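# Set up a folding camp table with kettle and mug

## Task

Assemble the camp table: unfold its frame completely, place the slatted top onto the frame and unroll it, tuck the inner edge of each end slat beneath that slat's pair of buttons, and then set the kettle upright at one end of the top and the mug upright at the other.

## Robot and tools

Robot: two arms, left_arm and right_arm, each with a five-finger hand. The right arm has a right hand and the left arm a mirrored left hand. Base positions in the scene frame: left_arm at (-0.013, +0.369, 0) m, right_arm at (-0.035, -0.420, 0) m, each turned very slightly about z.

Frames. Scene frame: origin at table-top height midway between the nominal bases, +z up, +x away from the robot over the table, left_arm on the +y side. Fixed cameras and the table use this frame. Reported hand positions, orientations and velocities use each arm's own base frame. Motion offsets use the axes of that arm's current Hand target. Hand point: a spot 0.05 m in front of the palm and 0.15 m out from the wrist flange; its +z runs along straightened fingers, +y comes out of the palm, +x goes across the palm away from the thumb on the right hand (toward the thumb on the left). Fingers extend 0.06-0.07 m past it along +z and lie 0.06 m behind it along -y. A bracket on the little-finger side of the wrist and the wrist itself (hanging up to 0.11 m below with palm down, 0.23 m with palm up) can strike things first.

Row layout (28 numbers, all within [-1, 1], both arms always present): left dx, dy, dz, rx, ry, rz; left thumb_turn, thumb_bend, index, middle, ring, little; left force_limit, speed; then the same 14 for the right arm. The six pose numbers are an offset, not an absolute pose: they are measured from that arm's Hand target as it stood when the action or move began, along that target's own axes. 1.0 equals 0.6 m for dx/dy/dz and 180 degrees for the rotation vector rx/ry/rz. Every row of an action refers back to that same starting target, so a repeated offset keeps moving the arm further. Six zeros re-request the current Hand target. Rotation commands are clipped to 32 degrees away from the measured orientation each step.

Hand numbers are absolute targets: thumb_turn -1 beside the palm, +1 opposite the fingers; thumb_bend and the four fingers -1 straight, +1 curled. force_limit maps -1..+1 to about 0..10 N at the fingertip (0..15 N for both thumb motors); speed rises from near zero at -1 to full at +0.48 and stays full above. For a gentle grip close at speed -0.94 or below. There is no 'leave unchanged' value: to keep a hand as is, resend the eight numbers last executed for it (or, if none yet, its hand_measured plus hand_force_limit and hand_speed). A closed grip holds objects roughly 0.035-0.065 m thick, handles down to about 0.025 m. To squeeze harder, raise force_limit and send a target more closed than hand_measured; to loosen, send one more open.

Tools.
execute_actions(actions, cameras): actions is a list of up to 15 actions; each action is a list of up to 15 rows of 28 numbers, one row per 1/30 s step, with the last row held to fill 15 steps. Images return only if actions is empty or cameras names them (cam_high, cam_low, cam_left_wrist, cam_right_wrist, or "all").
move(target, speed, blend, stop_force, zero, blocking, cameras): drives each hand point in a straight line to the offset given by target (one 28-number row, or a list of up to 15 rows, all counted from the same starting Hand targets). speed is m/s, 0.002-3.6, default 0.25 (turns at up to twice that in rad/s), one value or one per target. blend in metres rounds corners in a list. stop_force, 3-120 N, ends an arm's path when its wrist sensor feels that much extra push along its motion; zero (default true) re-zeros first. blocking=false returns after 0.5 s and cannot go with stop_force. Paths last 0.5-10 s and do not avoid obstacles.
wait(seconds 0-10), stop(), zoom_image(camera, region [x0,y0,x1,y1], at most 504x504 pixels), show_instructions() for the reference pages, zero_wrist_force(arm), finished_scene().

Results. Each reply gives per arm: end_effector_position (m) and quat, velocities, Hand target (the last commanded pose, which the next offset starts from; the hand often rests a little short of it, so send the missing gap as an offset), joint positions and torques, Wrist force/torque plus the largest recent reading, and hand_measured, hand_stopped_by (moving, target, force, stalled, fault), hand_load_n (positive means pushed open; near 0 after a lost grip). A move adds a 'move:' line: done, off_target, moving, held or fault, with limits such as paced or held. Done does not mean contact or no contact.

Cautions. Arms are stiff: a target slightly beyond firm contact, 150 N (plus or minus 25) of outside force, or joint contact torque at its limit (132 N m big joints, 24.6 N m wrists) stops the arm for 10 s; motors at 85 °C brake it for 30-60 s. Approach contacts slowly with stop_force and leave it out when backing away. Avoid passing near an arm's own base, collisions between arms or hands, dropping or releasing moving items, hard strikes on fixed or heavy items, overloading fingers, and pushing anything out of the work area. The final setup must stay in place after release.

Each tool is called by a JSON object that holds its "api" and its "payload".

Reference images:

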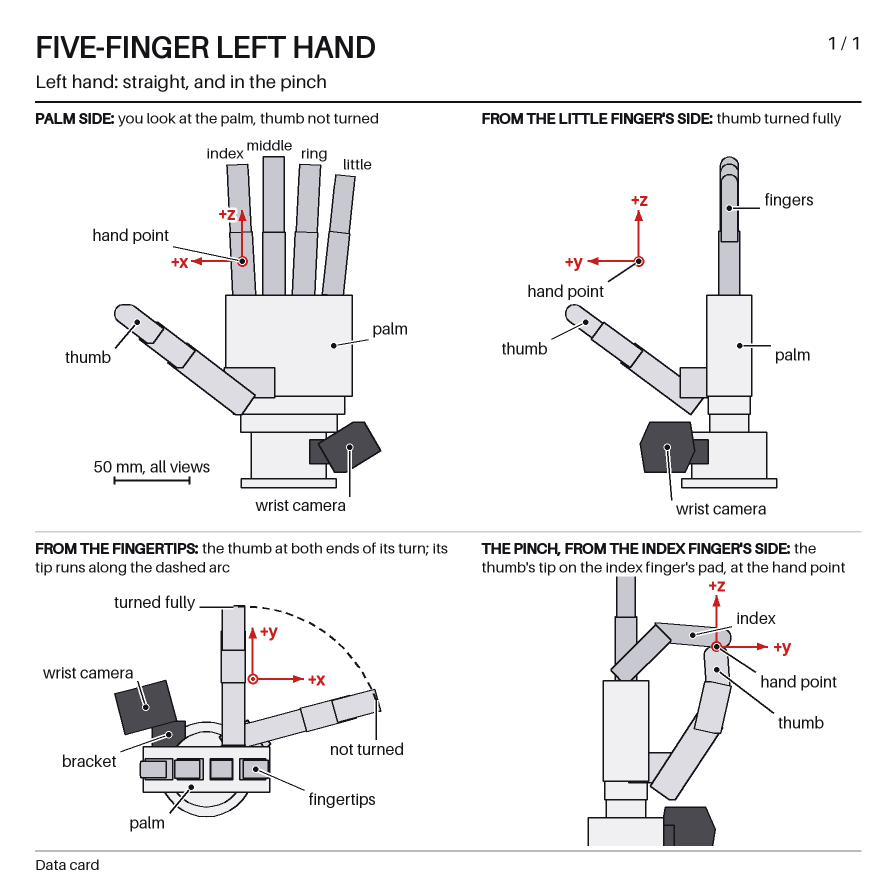

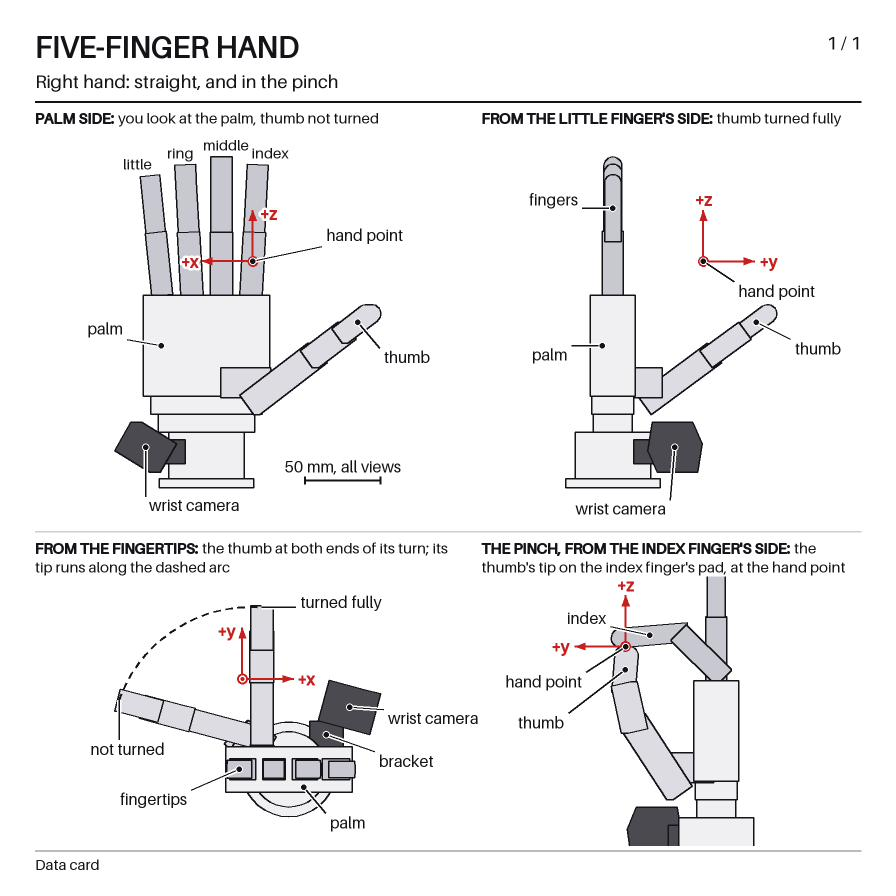

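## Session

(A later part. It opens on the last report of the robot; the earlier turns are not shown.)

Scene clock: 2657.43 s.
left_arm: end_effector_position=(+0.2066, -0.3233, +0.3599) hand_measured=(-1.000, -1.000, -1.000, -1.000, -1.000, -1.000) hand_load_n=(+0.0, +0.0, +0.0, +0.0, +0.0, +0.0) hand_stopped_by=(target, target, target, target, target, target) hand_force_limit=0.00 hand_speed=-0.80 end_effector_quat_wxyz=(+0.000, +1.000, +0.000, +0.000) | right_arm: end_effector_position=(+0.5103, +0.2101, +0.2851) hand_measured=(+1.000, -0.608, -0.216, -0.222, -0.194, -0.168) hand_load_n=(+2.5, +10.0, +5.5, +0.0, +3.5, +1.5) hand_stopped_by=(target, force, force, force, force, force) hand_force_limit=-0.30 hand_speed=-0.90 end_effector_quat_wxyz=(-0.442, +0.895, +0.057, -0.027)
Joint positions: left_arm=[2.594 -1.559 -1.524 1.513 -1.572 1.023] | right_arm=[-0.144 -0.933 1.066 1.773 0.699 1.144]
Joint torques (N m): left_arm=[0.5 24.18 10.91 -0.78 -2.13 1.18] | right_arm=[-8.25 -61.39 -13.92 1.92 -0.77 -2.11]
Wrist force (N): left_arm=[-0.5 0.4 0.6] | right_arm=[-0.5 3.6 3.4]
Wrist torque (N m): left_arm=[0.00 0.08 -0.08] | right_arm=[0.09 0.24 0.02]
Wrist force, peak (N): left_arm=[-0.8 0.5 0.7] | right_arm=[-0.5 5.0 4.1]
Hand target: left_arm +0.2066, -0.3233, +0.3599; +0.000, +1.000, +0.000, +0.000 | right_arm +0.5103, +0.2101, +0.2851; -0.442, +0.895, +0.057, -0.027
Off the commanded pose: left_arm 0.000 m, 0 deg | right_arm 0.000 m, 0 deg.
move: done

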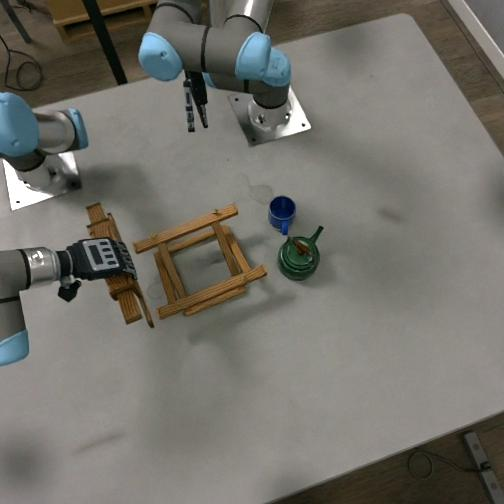

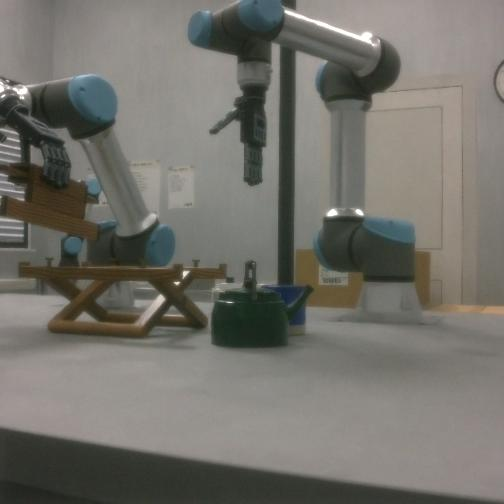

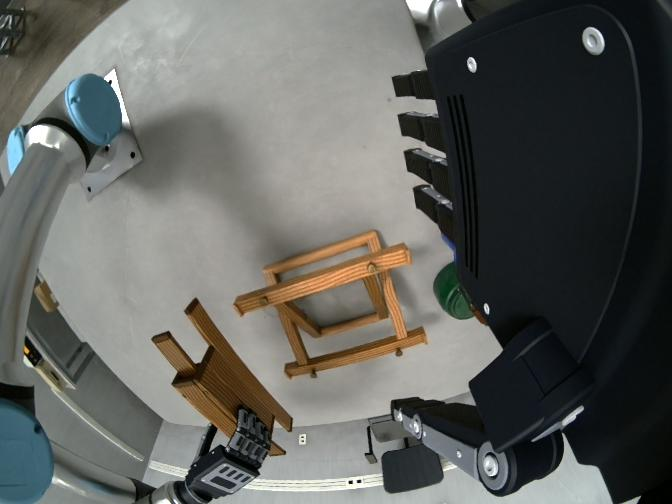

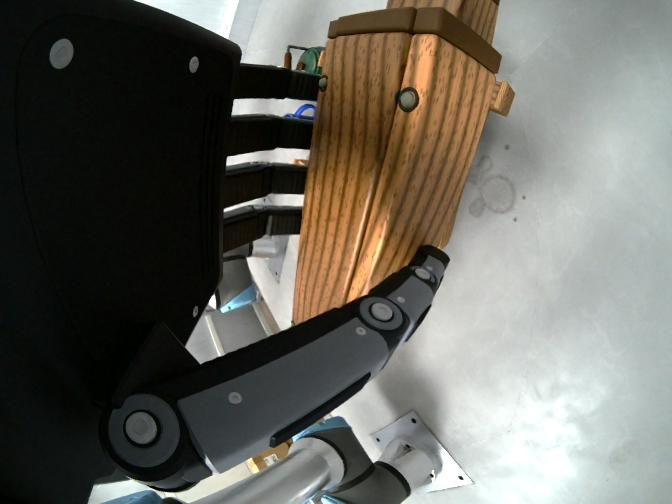

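{"api": "move", "payload": {"target": [0,0,0,0,0,0,-1,-1,-1,-1,-1,-1,0,-0.8,0,0.0302,0.084,0,-0.017,0.022,1,0.1,0.1,0.1,0.1,0.1,-0.3,-0.9], "speed": 0.06, "cameras": ["all"]}}

{"api": "zoom_image", "payload": {"camera": "cam_low", "region": [0, 130, 150, 290]}}

{"api": "zoom_image", "payload": {"camera": "cam_left_wrist", "region": [150, 200, 450, 430]}}

{"api": "zoom_image", "payload": {"camera": "cam_high", "region": [50, 180, 290, 370]}}

Scene clock: 2745.33 s.
left_arm: end_effector_position=(+0.2066, -0.3233, +0.3599) hand_measured=(-1.000, -1.000, -1.000, -1.000, -1.000, -1.000) hand_load_n=(-0.5, +0.0, +0.0, +0.0, +0.5, +0.0) hand_stopped_by=(target, target, target, target, target, target) hand_force_limit=0.00 hand_speed=-0.80 end_effector_quat_wxyz=(+0.000, +1.000, +0.000, +0.000) | right_arm: end_effector_position=(+0.5067, +0.2390, +0.2399) hand_measured=(+1.000, -0.608, -0.216, -0.222, -0.194, -0.168) hand_load_n=(+2.5, +10.0, +5.5, +0.0, +3.5, +1.5) hand_stopped_by=(target, force, force, force, force, force) hand_force_limit=-0.30 hand_speed=-0.90 end_effector_quat_wxyz=(-0.439, +0.895, +0.038, -0.066) end_effector_velocity=(+0.000, -0.001, +0.002) end_effector_angular_velocity=(+0.000, -0.005, +0.002)
Joint positions: left_arm=[2.594 -1.559 -1.524 1.513 -1.572 1.023] | right_arm=[-0.086 -0.865 1.078 1.703 0.7 1.239]
Joint velocities: left_arm=[within noise] | right_arm=[-0.002 -0.003 -0.001 0.003 0.001 -0.006]
Joint torques (N m): left_arm=[0.87 24 10.92 -0.86 -2.12 1.1] | right_arm=[-9.6 -63.12 -22.25 5.08 -2.91 -1.92]
Wrist force (N): left_arm=[-0.7 0.2 0.6] | right_arm=[0.2 3.2 3.2]
Wrist torque (N m): left_arm=[-0.04 0.12 -0.09] | right_arm=[0.00 0.11 -0.03]
Wrist force, peak (N): left_arm=[-0.8 0.4 0.6] | right_arm=[0.2 3.7 4.3]
Hand target: left_arm +0.2066, -0.3233, +0.3599; +0.000, +1.000, +0.000, +0.000 | right_arm +0.5067, +0.2389, +0.2401; -0.439, +0.895, +0.038, -0.066
Off the commanded pose: left_arm 0.000 m, 0 deg | right_arm 0.000 m, 0 deg.
move: done

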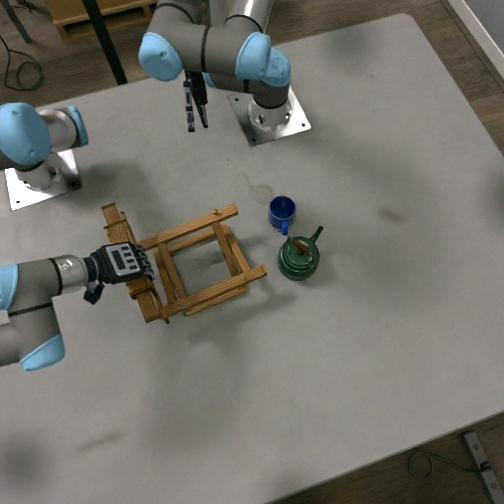

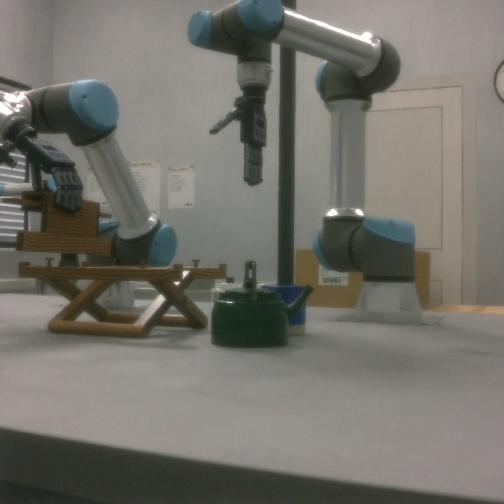

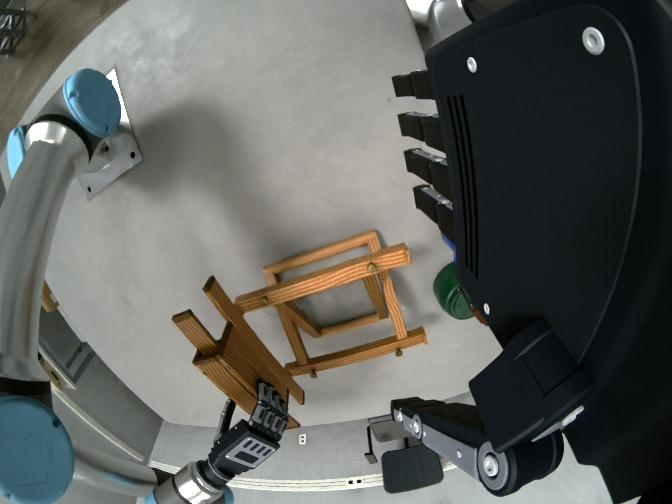

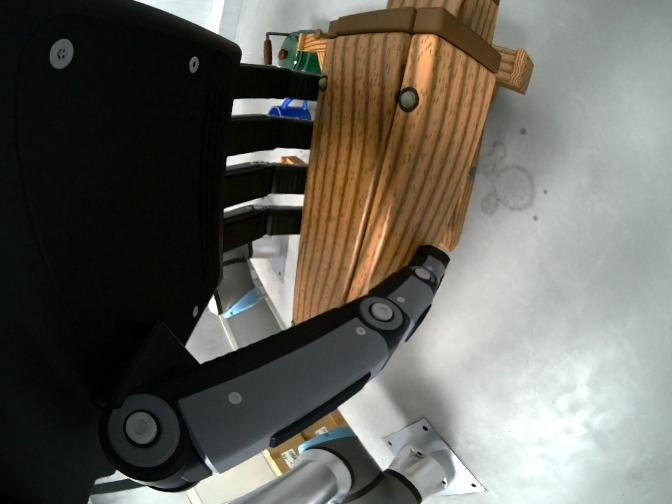

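Scaled by 3.150 from the camera's 504x504 image, which has a finer 720x720 frame.

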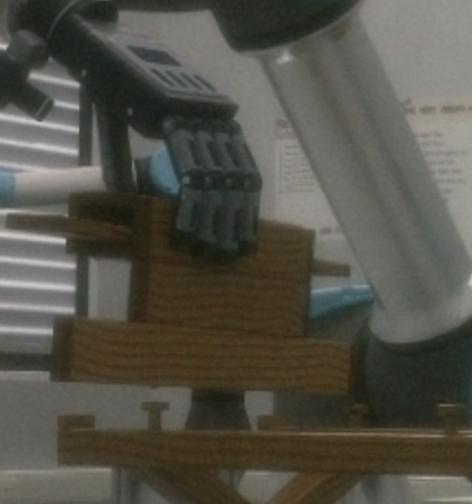

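Scaled by 1.680 from the camera's 672x504 image, which has a finer 960x720 frame.

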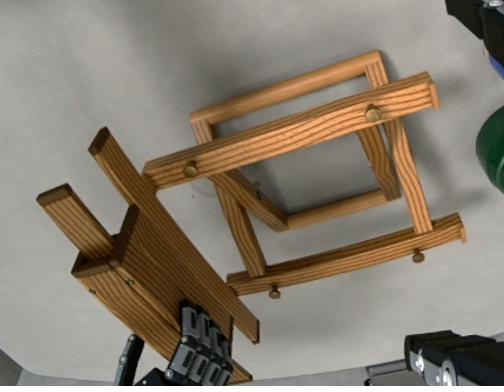

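Scaled by 2.100 from the camera's 504x504 image, which has a finer 720x720 frame.

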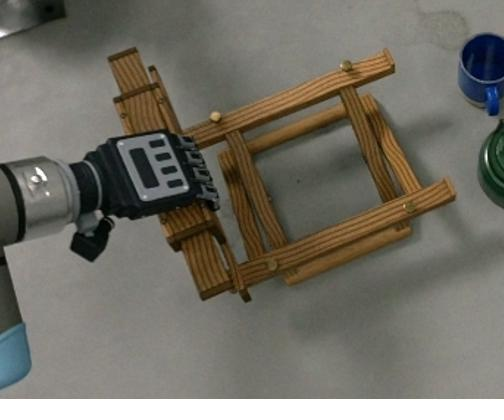

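{"api": "move", "payload": {"target": [0,0,0,0,0,0,-1,-1,-1,-1,-1,-1,0,-0.8,0.0165,0.0308,0.0235,0,0,0,1,0.1,0.1,0.1,0.1,0.1,-0.3,-0.9], "speed": 0.04, "cameras": ["all"]}}

{"api": "zoom_image", "payload": {"camera": "cam_low", "region": [0, 130, 150, 290]}}

{"api": "zoom_image", "payload": {"camera": "cam_high", "region": [90, 190, 250, 340]}}

{"api": "zoom_image", "payload": {"camera": "cam_left_wrist", "region": [180, 240, 380, 430]}}

Scene clock: 2793.13 s.
left_arm: end_effector_position=(+0.2066, -0.3233, +0.3599) hand_measured=(-1.000, -1.000, -1.000, -1.000, -1.000, -1.000) hand_load_n=(+0.0, +0.0, +0.0, +0.0, +0.5, +0.0) hand_stopped_by=(target, target, target, target, target, target) hand_force_limit=0.00 hand_speed=-0.80 end_effector_quat_wxyz=(+0.000, +1.000, +0.000, +0.000) | right_arm: end_effector_position=(+0.5146, +0.2398, +0.2159) hand_measured=(+1.000, -0.608, -0.216, -0.222, -0.194, -0.168) hand_load_n=(+2.0, +10.0, +5.0, +0.0, +3.0, +2.0) hand_stopped_by=(target, force, force, force, force, force) hand_force_limit=-0.30 hand_speed=-0.90 end_effector_quat_wxyz=(-0.439, +0.895, +0.038, -0.066)
Joint positions: left_arm=[2.594 -1.559 -1.524 1.513 -1.572 1.023] | right_arm=[-0.083 -0.829 1.078 1.664 0.699 1.243]
Joint torques (N m): left_arm=[0.12 23.49 10.87 -0.94 -1.97 1.01] | right_arm=[4.77 -64.02 -28.6 3.86 -1.42 1.31]
Wrist force (N): left_arm=[-0.6 0.5 0.5] | right_arm=[-1.6 -0.9 -0.9]
Wrist torque (N m): left_arm=[0.02 0.09 -0.09] | right_arm=[0.05 -0.02 -0.06]
Wrist force, peak (N): left_arm=[-0.9 0.5 0.7] | right_arm=[0.3 3.3 3.7]
Hand target: left_arm +0.2066, -0.3233, +0.3599; +0.000, +1.000, +0.000, +0.000 | right_arm +0.5145, +0.2398, +0.2161; -0.439, +0.895, +0.038, -0.066
Off the commanded pose: left_arm 0.000 m, 0 deg | right_arm 0.000 m, 0 deg.
move: done

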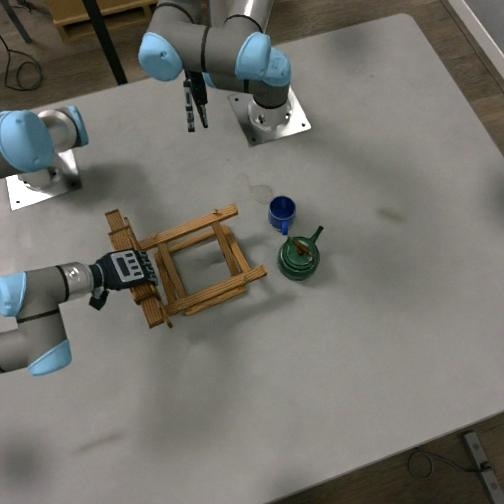

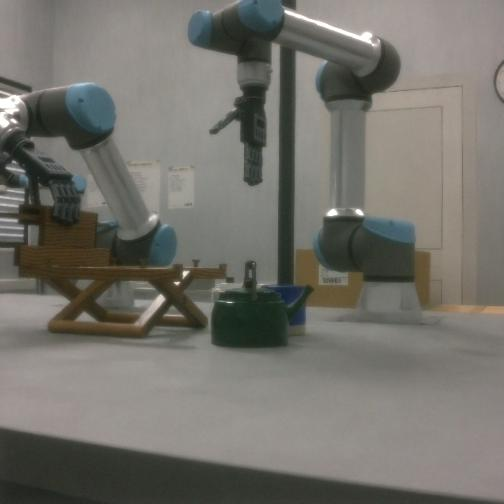

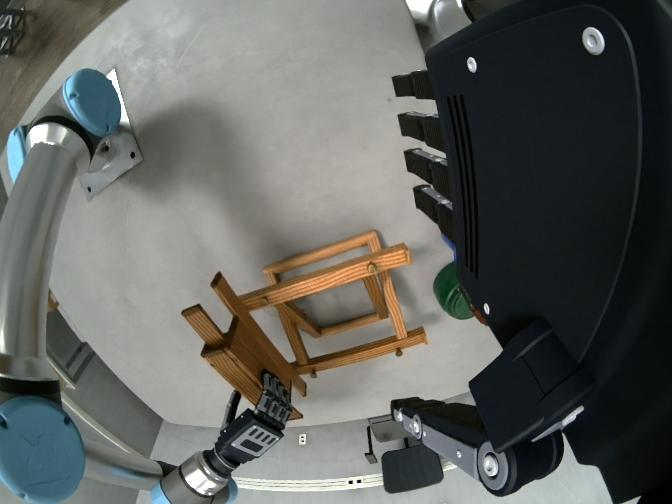

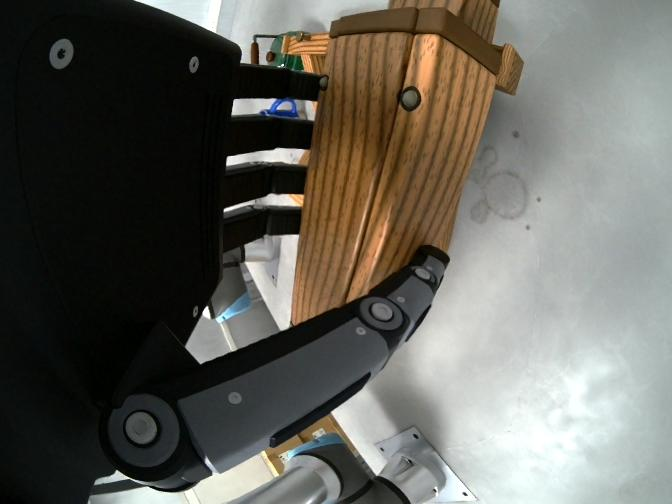

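Scaled by 3.150 from the camera's 504x504 image, which has a finer 720x720 frame.

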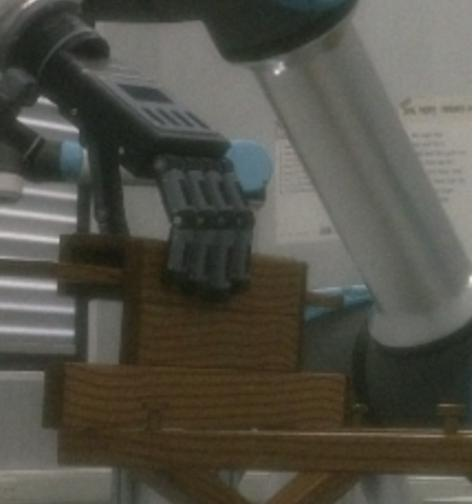

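Scaled by 3.150 from the camera's 504x504 image, which has a finer 720x720 frame.

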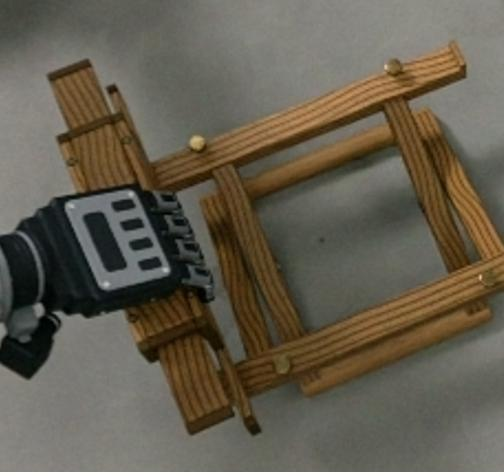

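Scaled by 2.520 from the camera's 672x504 image, which has a finer 960x720 frame.

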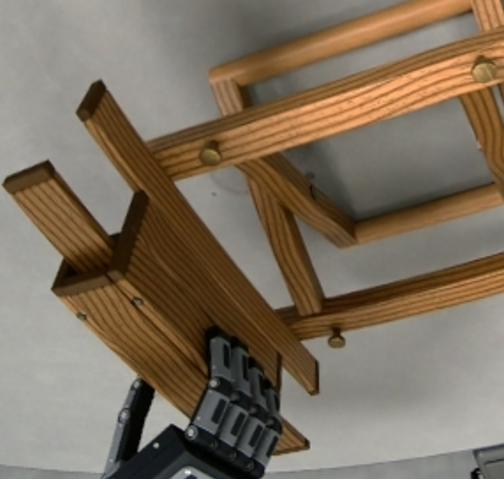

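{"api": "move", "payload": {"target": [[0,0,0,0,0,0,-1,-1,-1,-1,-1,-1,0,-0.8,0.0003,-0.0095,0.0178,0,0,0,1,0.1,0.1,0.1,0.1,0.1,-0.3,-0.9],[0,0,0,0,0,0,-1,-1,-1,-1,-1,-1,0,-0.8,0.0011,-0.0117,0.0372,0,0,0,1,0.1,0.1,0.1,0.1,0.1,-0.3,-0.9]], "speed": 0.04, "blend": 0.005, "cameras": ["cam_left_wrist","cam_high","cam_low"]}}

{"api": "zoom_image", "payload": {"camera": "cam_low", "region": [0, 130, 150, 290]}}

{"api": "zoom_image", "payload": {"camera": "cam_high", "region": [90, 190, 250, 340]}}

{"api": "zoom_image", "payload": {"camera": "cam_left_wrist", "region": [180, 240, 380, 430]}}

Scene clock: 2849.93 s.
left_arm: end_effector_position=(+0.2066, -0.3233, +0.3599) hand_measured=(-1.000, -1.000, -1.000, -1.000, -1.000, -1.000) hand_load_n=(+0.0, +0.0, +0.0, +0.0, +0.0, +0.0) hand_stopped_by=(target, target, target, target, target, target) hand_force_limit=0.00 hand_speed=-0.80 end_effector_quat_wxyz=(+0.000, +1.000, +0.000, +0.000) | right_arm: end_effector_position=(+0.5117, +0.2617, +0.2079) hand_measured=(+1.000, -0.608, -0.216, -0.222, -0.194, -0.168) hand_load_n=(+3.0, +9.5, +6.5, +1.5, +4.0, +0.0) hand_stopped_by=(target, force, force, force, force, force) hand_force_limit=-0.30 hand_speed=-0.90 end_effector_quat_wxyz=(-0.439, +0.895, +0.038, -0.066) end_effector_velocity=(+0.000, -0.001, +0.000) end_effector_angular_velocity=(+0.000, +0.002, +0.002)
Joint positions: left_arm=[2.594 -1.559 -1.524 1.513 -1.572 1.023] | right_arm=[-0.045 -0.821 1.074 1.617 0.687 1.299]
Joint velocities: left_arm=[within noise] | right_arm=[-0.002 0 0.001 0.005 0.001 -0.006]
Joint torques (N m): left_arm=[0.04 23.32 9.91 -0.94 -2 1.11] | right_arm=[-8.76 -52.54 -9.35 3.62 0.47 -2.49]
Wrist force (N): left_arm=[-0.6 0.3 0.3] | right_arm=[0.6 -3.7 0.1]
Wrist torque (N m): left_arm=[0.00 0.08 -0.09] | right_arm=[0.15 0.23 0.05]
Wrist force, peak (N): left_arm=[-0.8 0.3 0.8] | right_arm=[1.5 -8.3 -3.8]
Hand target: left_arm +0.2066, -0.3233, +0.3599; +0.000, +1.000, +0.000, +0.000 | right_arm +0.5117, +0.2616, +0.2080; -0.439, +0.895, +0.038, -0.066
Off the commanded pose: left_arm 0.000 m, 0 deg | right_arm 0.000 m, 0 deg.
move: done
Images, in order (width x height): cam_high 504x504, cam_low 504x504, cam_left_wrist 672x504.

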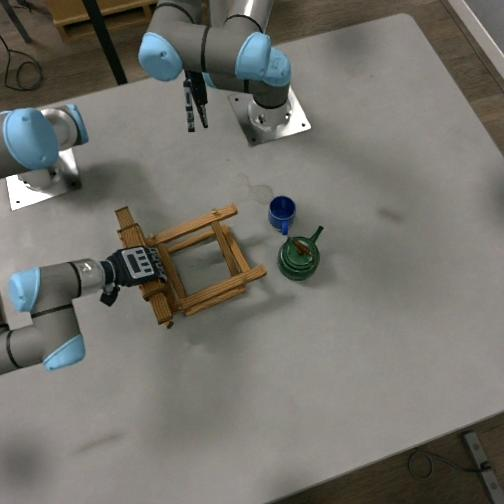

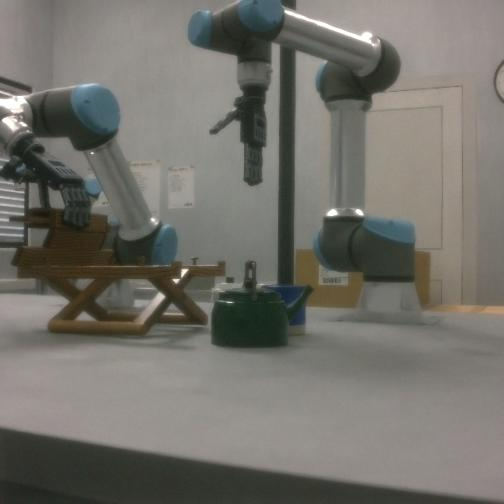

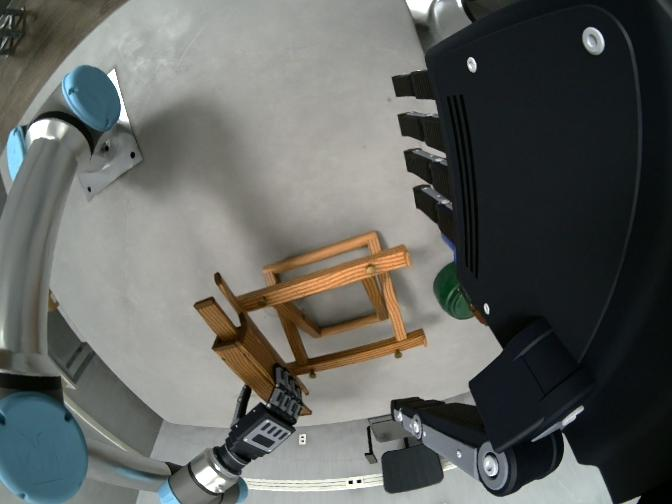

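Scaled by 3.150 from the camera's 504x504 image, which has a finer 720x720 frame.

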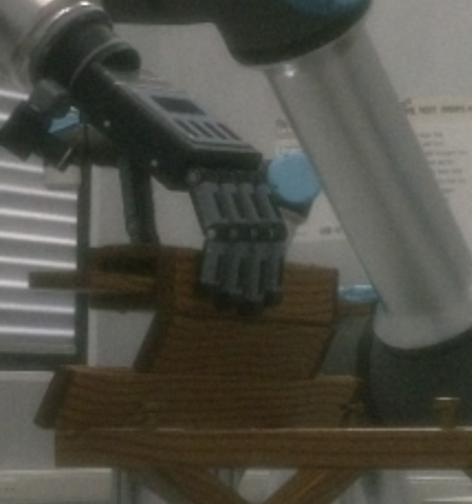

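Scaled by 3.150 from the camera's 504x504 image, which has a finer 720x720 frame.

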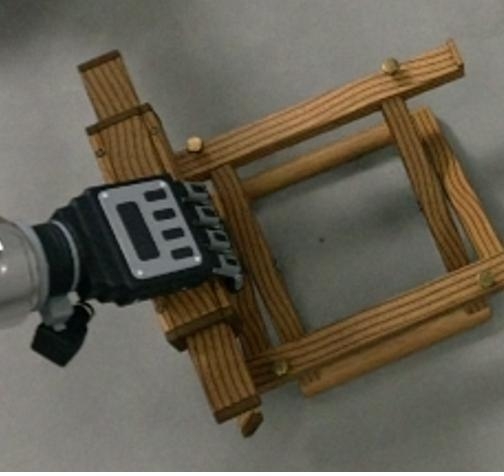

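Scaled by 2.520 from the camera's 672x504 image, which has a finer 960x720 frame.

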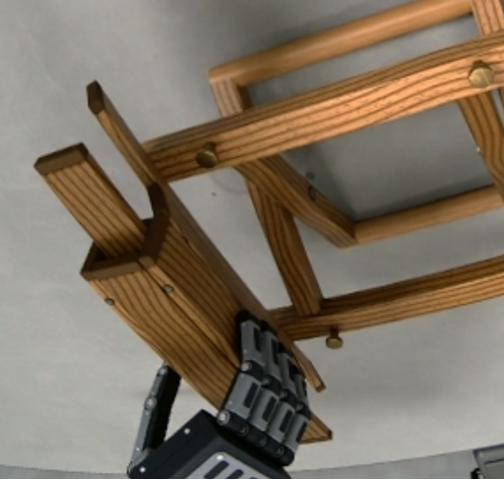

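{"api": "move", "payload": {"target": [[0,0,0,0,0,0,-1,-1,-1,-1,-1,-1,0,-0.8,0.0011,-0.0006,0.0226,0,0,0,1,0.1,0.1,0.1,0.1,0.1,-0.3,-0.9],[0,0,0,0,0,0,-1,-1,-1,-1,-1,-1,0,-0.8,0.0028,0.0082,0.044,0,0,0,1,0.1,0.1,0.1,0.1,0.1,-0.3,-0.9]], "speed": 0.04, "blend": 0.005, "cameras": ["cam_left_wrist","cam_high","cam_low"]}}

{"api": "zoom_image", "payload": {"camera": "cam_low", "region": [0, 130, 150, 290]}}

{"api": "zoom_image", "payload": {"camera": "cam_high", "region": [90, 190, 250, 340]}}

{"api": "zoom_image", "payload": {"camera": "cam_left_wrist", "region": [180, 240, 380, 430]}}

Scene clock: 2871.47 s.
left_arm: end_effector_position=(+0.2066, -0.3233, +0.3599) hand_measured=(-1.000, -1.000, -1.000, -1.000, -1.000, -1.000) hand_load_n=(+0.0, +0.0, +0.0, +0.0, +0.0, +0.0) hand_stopped_by=(target, target, target, target, target, target) hand_force_limit=0.00 hand_speed=-0.80 end_effector_quat_wxyz=(+0.000, +1.000, +0.000, +0.000) | right_arm: end_effector_position=(+0.5094, +0.2795, +0.1878) hand_measured=(+1.000, -0.608, -0.216, -0.222, -0.194, -0.168) hand_load_n=(+1.5, +10.0, +6.0, +1.0, +4.5, +0.5) hand_stopped_by=(target, force, force, force, force, force) hand_force_limit=-0.30 hand_speed=-0.90 end_effector_quat_wxyz=(-0.439, +0.895, +0.037, -0.067) end_effector_velocity=(+0.000, +0.000, +0.001) end_effector_angular_velocity=(+0.001, +0.001, +0.002)
Joint positions: left_arm=[2.594 -1.559 -1.524 1.513 -1.572 1.023] | right_arm=[-0.015 -0.803 1.087 1.55 0.679 1.346]
Joint velocities: left_arm=[within noise] | right_arm=[-0.001 0 0 0.005 0 -0.004]
Joint torques (N m): left_arm=[-0.32 23.55 11.56 -0.86 -2.03 1.04] | right_arm=[-6.52 -61.94 -25.13 4.89 -1.34 -2.37]
Wrist force (N): left_arm=[-0.3 0.5 0.4] | right_arm=[0.2 1.9 2.9]
Wrist torque (N m): left_arm=[0.01 0.04 -0.07] | right_arm=[0.10 0.20 -0.05]
Wrist force, peak (N): left_arm=[-0.8 0.3 0.7] | right_arm=[1.1 -4.9 -0.3]
Hand target: left_arm +0.2066, -0.3233, +0.3599; +0.000, +1.000, +0.000, +0.000 | right_arm +0.5094, +0.2794, +0.1880; -0.439, +0.895, +0.038, -0.066
Off the commanded pose: left_arm 0.000 m, 0 deg | right_arm 0.000 m, 0 deg.
move: done
Images, in order (width x height): cam_high 504x504, cam_low 504x504, cam_left_wrist 672x504.

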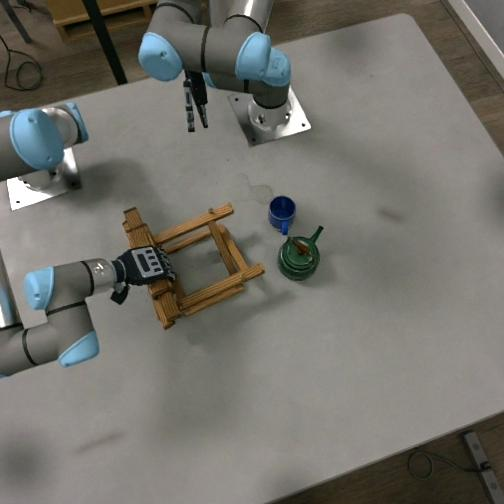

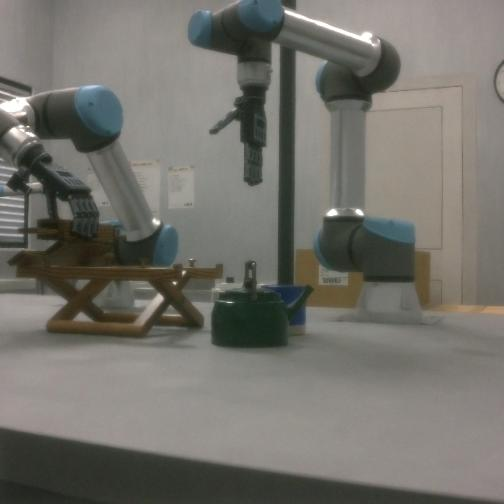

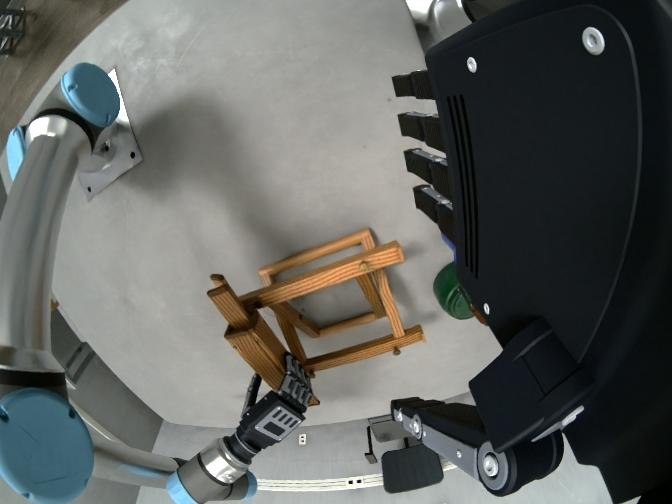

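Scaled by 3.150 from the camera's 504x504 image, which has a finer 720x720 frame.

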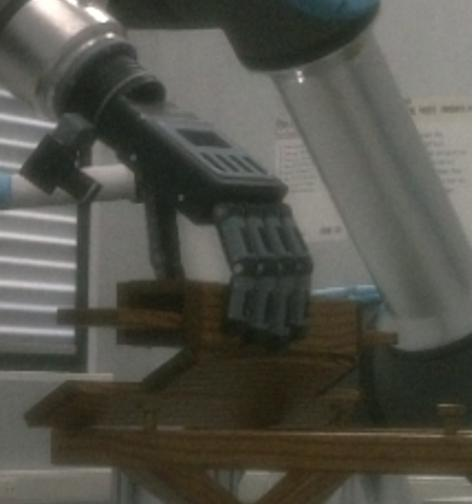

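Scaled by 3.150 from the camera's 504x504 image, which has a finer 720x720 frame.

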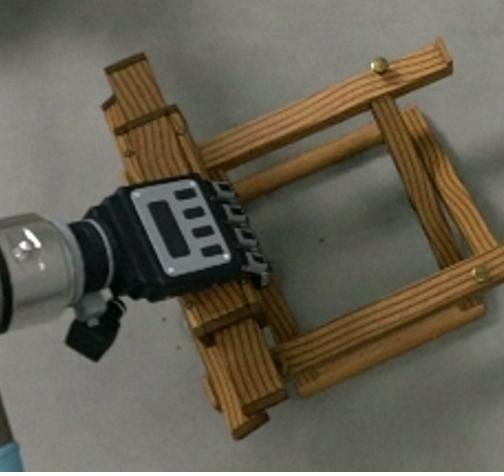

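Scaled by 2.520 from the camera's 672x504 image, which has a finer 960x720 frame.

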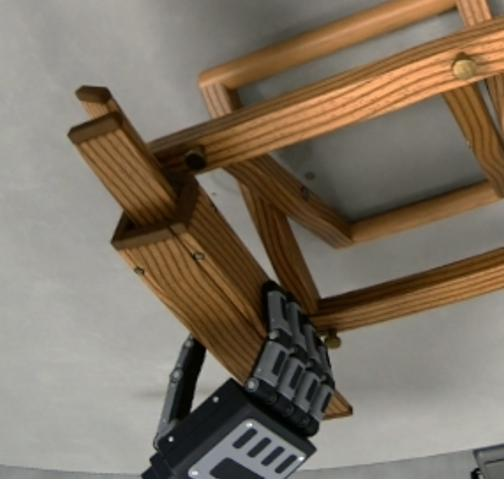

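{"api": "move", "payload": {"target": [0,0,0,0,0,0,-1,-1,-1,-1,-1,-1,0,-0.8,0.0031,0.0214,0.0321,0,0,0,1,0.1,0.1,0.1,0.1,0.1,-0.3,-0.9], "speed": 0.04, "cameras": ["all"]}}

{"api": "zoom_image", "payload": {"camera": "cam_low", "region": [0, 190, 150, 310]}}

{"api": "zoom_image", "payload": {"camera": "cam_high", "region": [90, 190, 250, 340]}}

{"api": "zoom_image", "payload": {"camera": "cam_left_wrist", "region": [180, 240, 380, 430]}}

Scene clock: 2927.93 s.
left_arm: end_effector_position=(+0.2066, -0.3233, +0.3599) hand_measured=(-1.000, -1.000, -1.000, -1.000, -1.000, -1.000) hand_load_n=(+0.0, +0.0, +0.0, +0.0, +0.0, +0.0) hand_stopped_by=(target, target, target, target, target, target) hand_force_limit=0.00 hand_speed=-0.80 end_effector_quat_wxyz=(+0.000, +1.000, +0.000, +0.000) | right_arm: end_effector_position=(+0.5084, +0.2869, +0.1658) hand_measured=(+1.000, -0.608, -0.216, -0.222, -0.194, -0.168) hand_load_n=(+1.0, +10.0, +5.0, +0.5, +4.0, +0.5) hand_stopped_by=(target, force, force, force, force, force) hand_force_limit=-0.30 hand_speed=-0.90 end_effector_quat_wxyz=(-0.439, +0.895, +0.037, -0.067)
Joint positions: left_arm=[2.594 -1.559 -1.524 1.513 -1.572 1.023] | right_arm=[-0.002 -0.784 1.108 1.495 0.675 1.366]
Joint torques (N m): left_arm=[-0.14 23.89 11.03 -0.78 -1.75 1.03] | right_arm=[-2.67 -64.3 -26.19 4.48 -2.29 -2.23]
Wrist force (N): left_arm=[-0.6 0.3 0.7] | right_arm=[0.3 1.8 2.1]
Wrist torque (N m): left_arm=[-0.02 0.11 -0.09] | right_arm=[0.12 0.07 0.01]
Wrist force, peak (N): left_arm=[-0.6 0.5 0.8] | right_arm=[-0.2 1.5 3.7]
Hand target: left_arm +0.2066, -0.3233, +0.3599; +0.000, +1.000, +0.000, +0.000 | right_arm +0.5085, +0.2868, +0.1660; -0.439, +0.895, +0.038, -0.066
Off the commanded pose: left_arm 0.000 m, 0 deg | right_arm 0.000 m, 0 deg.
move: done

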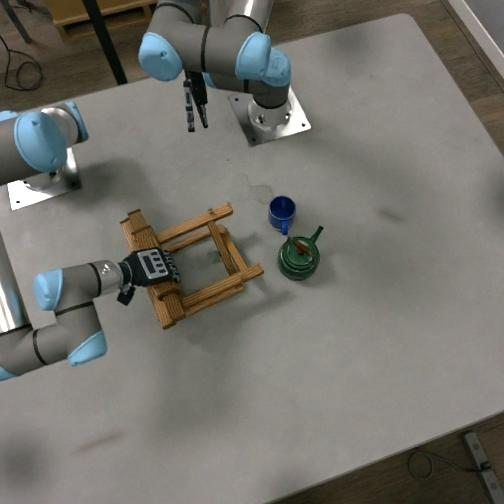

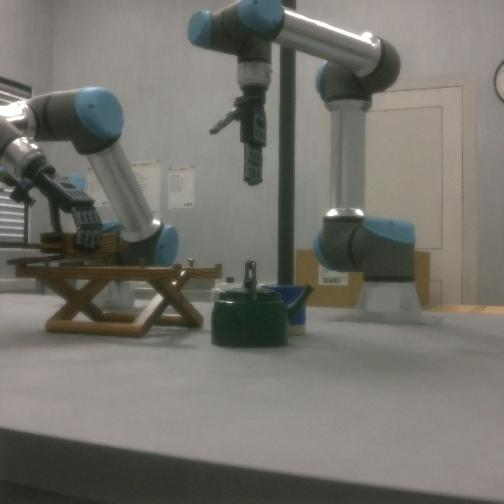

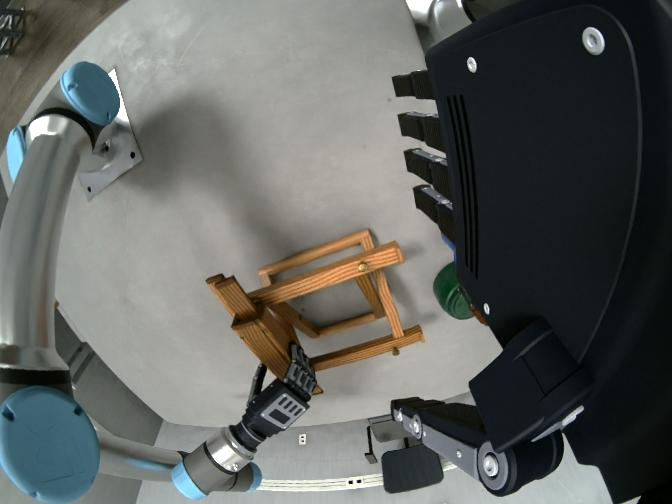

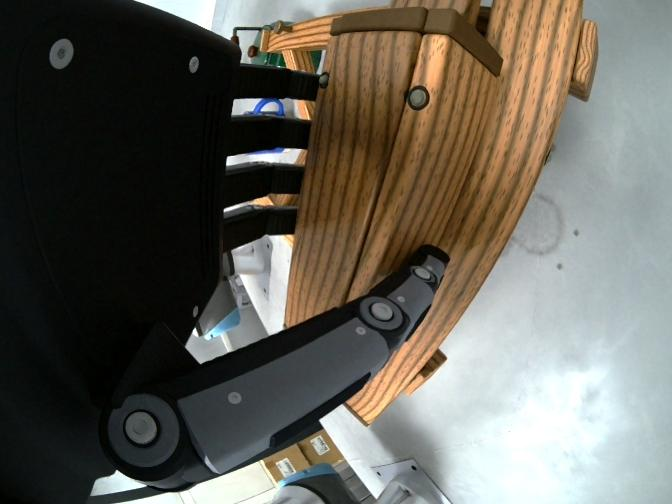

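Scaled by 3.360 from the camera's 504x504 image, which has a finer 720x720 frame.

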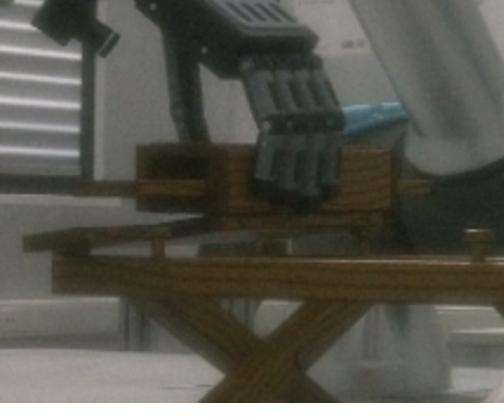

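Scaled by 3.150 from the camera's 504x504 image, which has a finer 720x720 frame.

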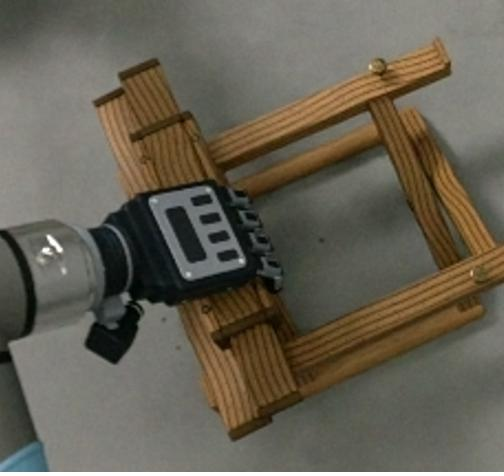

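Scaled by 2.520 from the camera's 672x504 image, which has a finer 960x720 frame.

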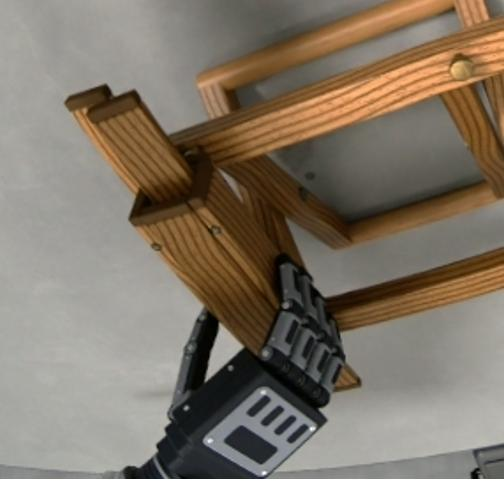

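{"api": "zoom_image", "payload": {"camera": "cam_right_wrist", "region": [440, 0, 672, 200]}}

{"api": "zoom_image", "payload": {"camera": "cam_right_wrist", "region": [320, 280, 520, 440]}}

Scaled by 2.172 from the camera's 672x504 image, which has a finer 960x720 frame.

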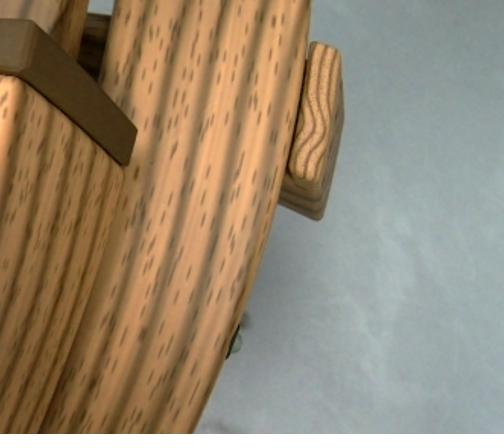

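Scaled by 2.520 from the camera's 672x504 image, which has a finer 960x720 frame.

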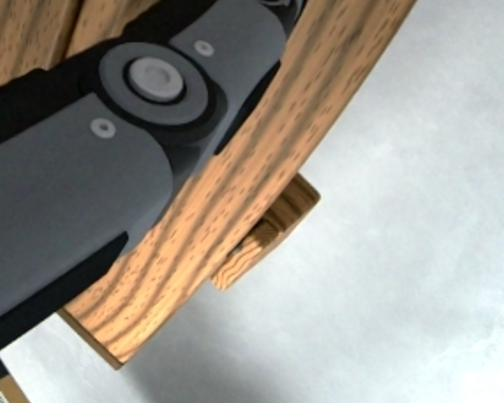

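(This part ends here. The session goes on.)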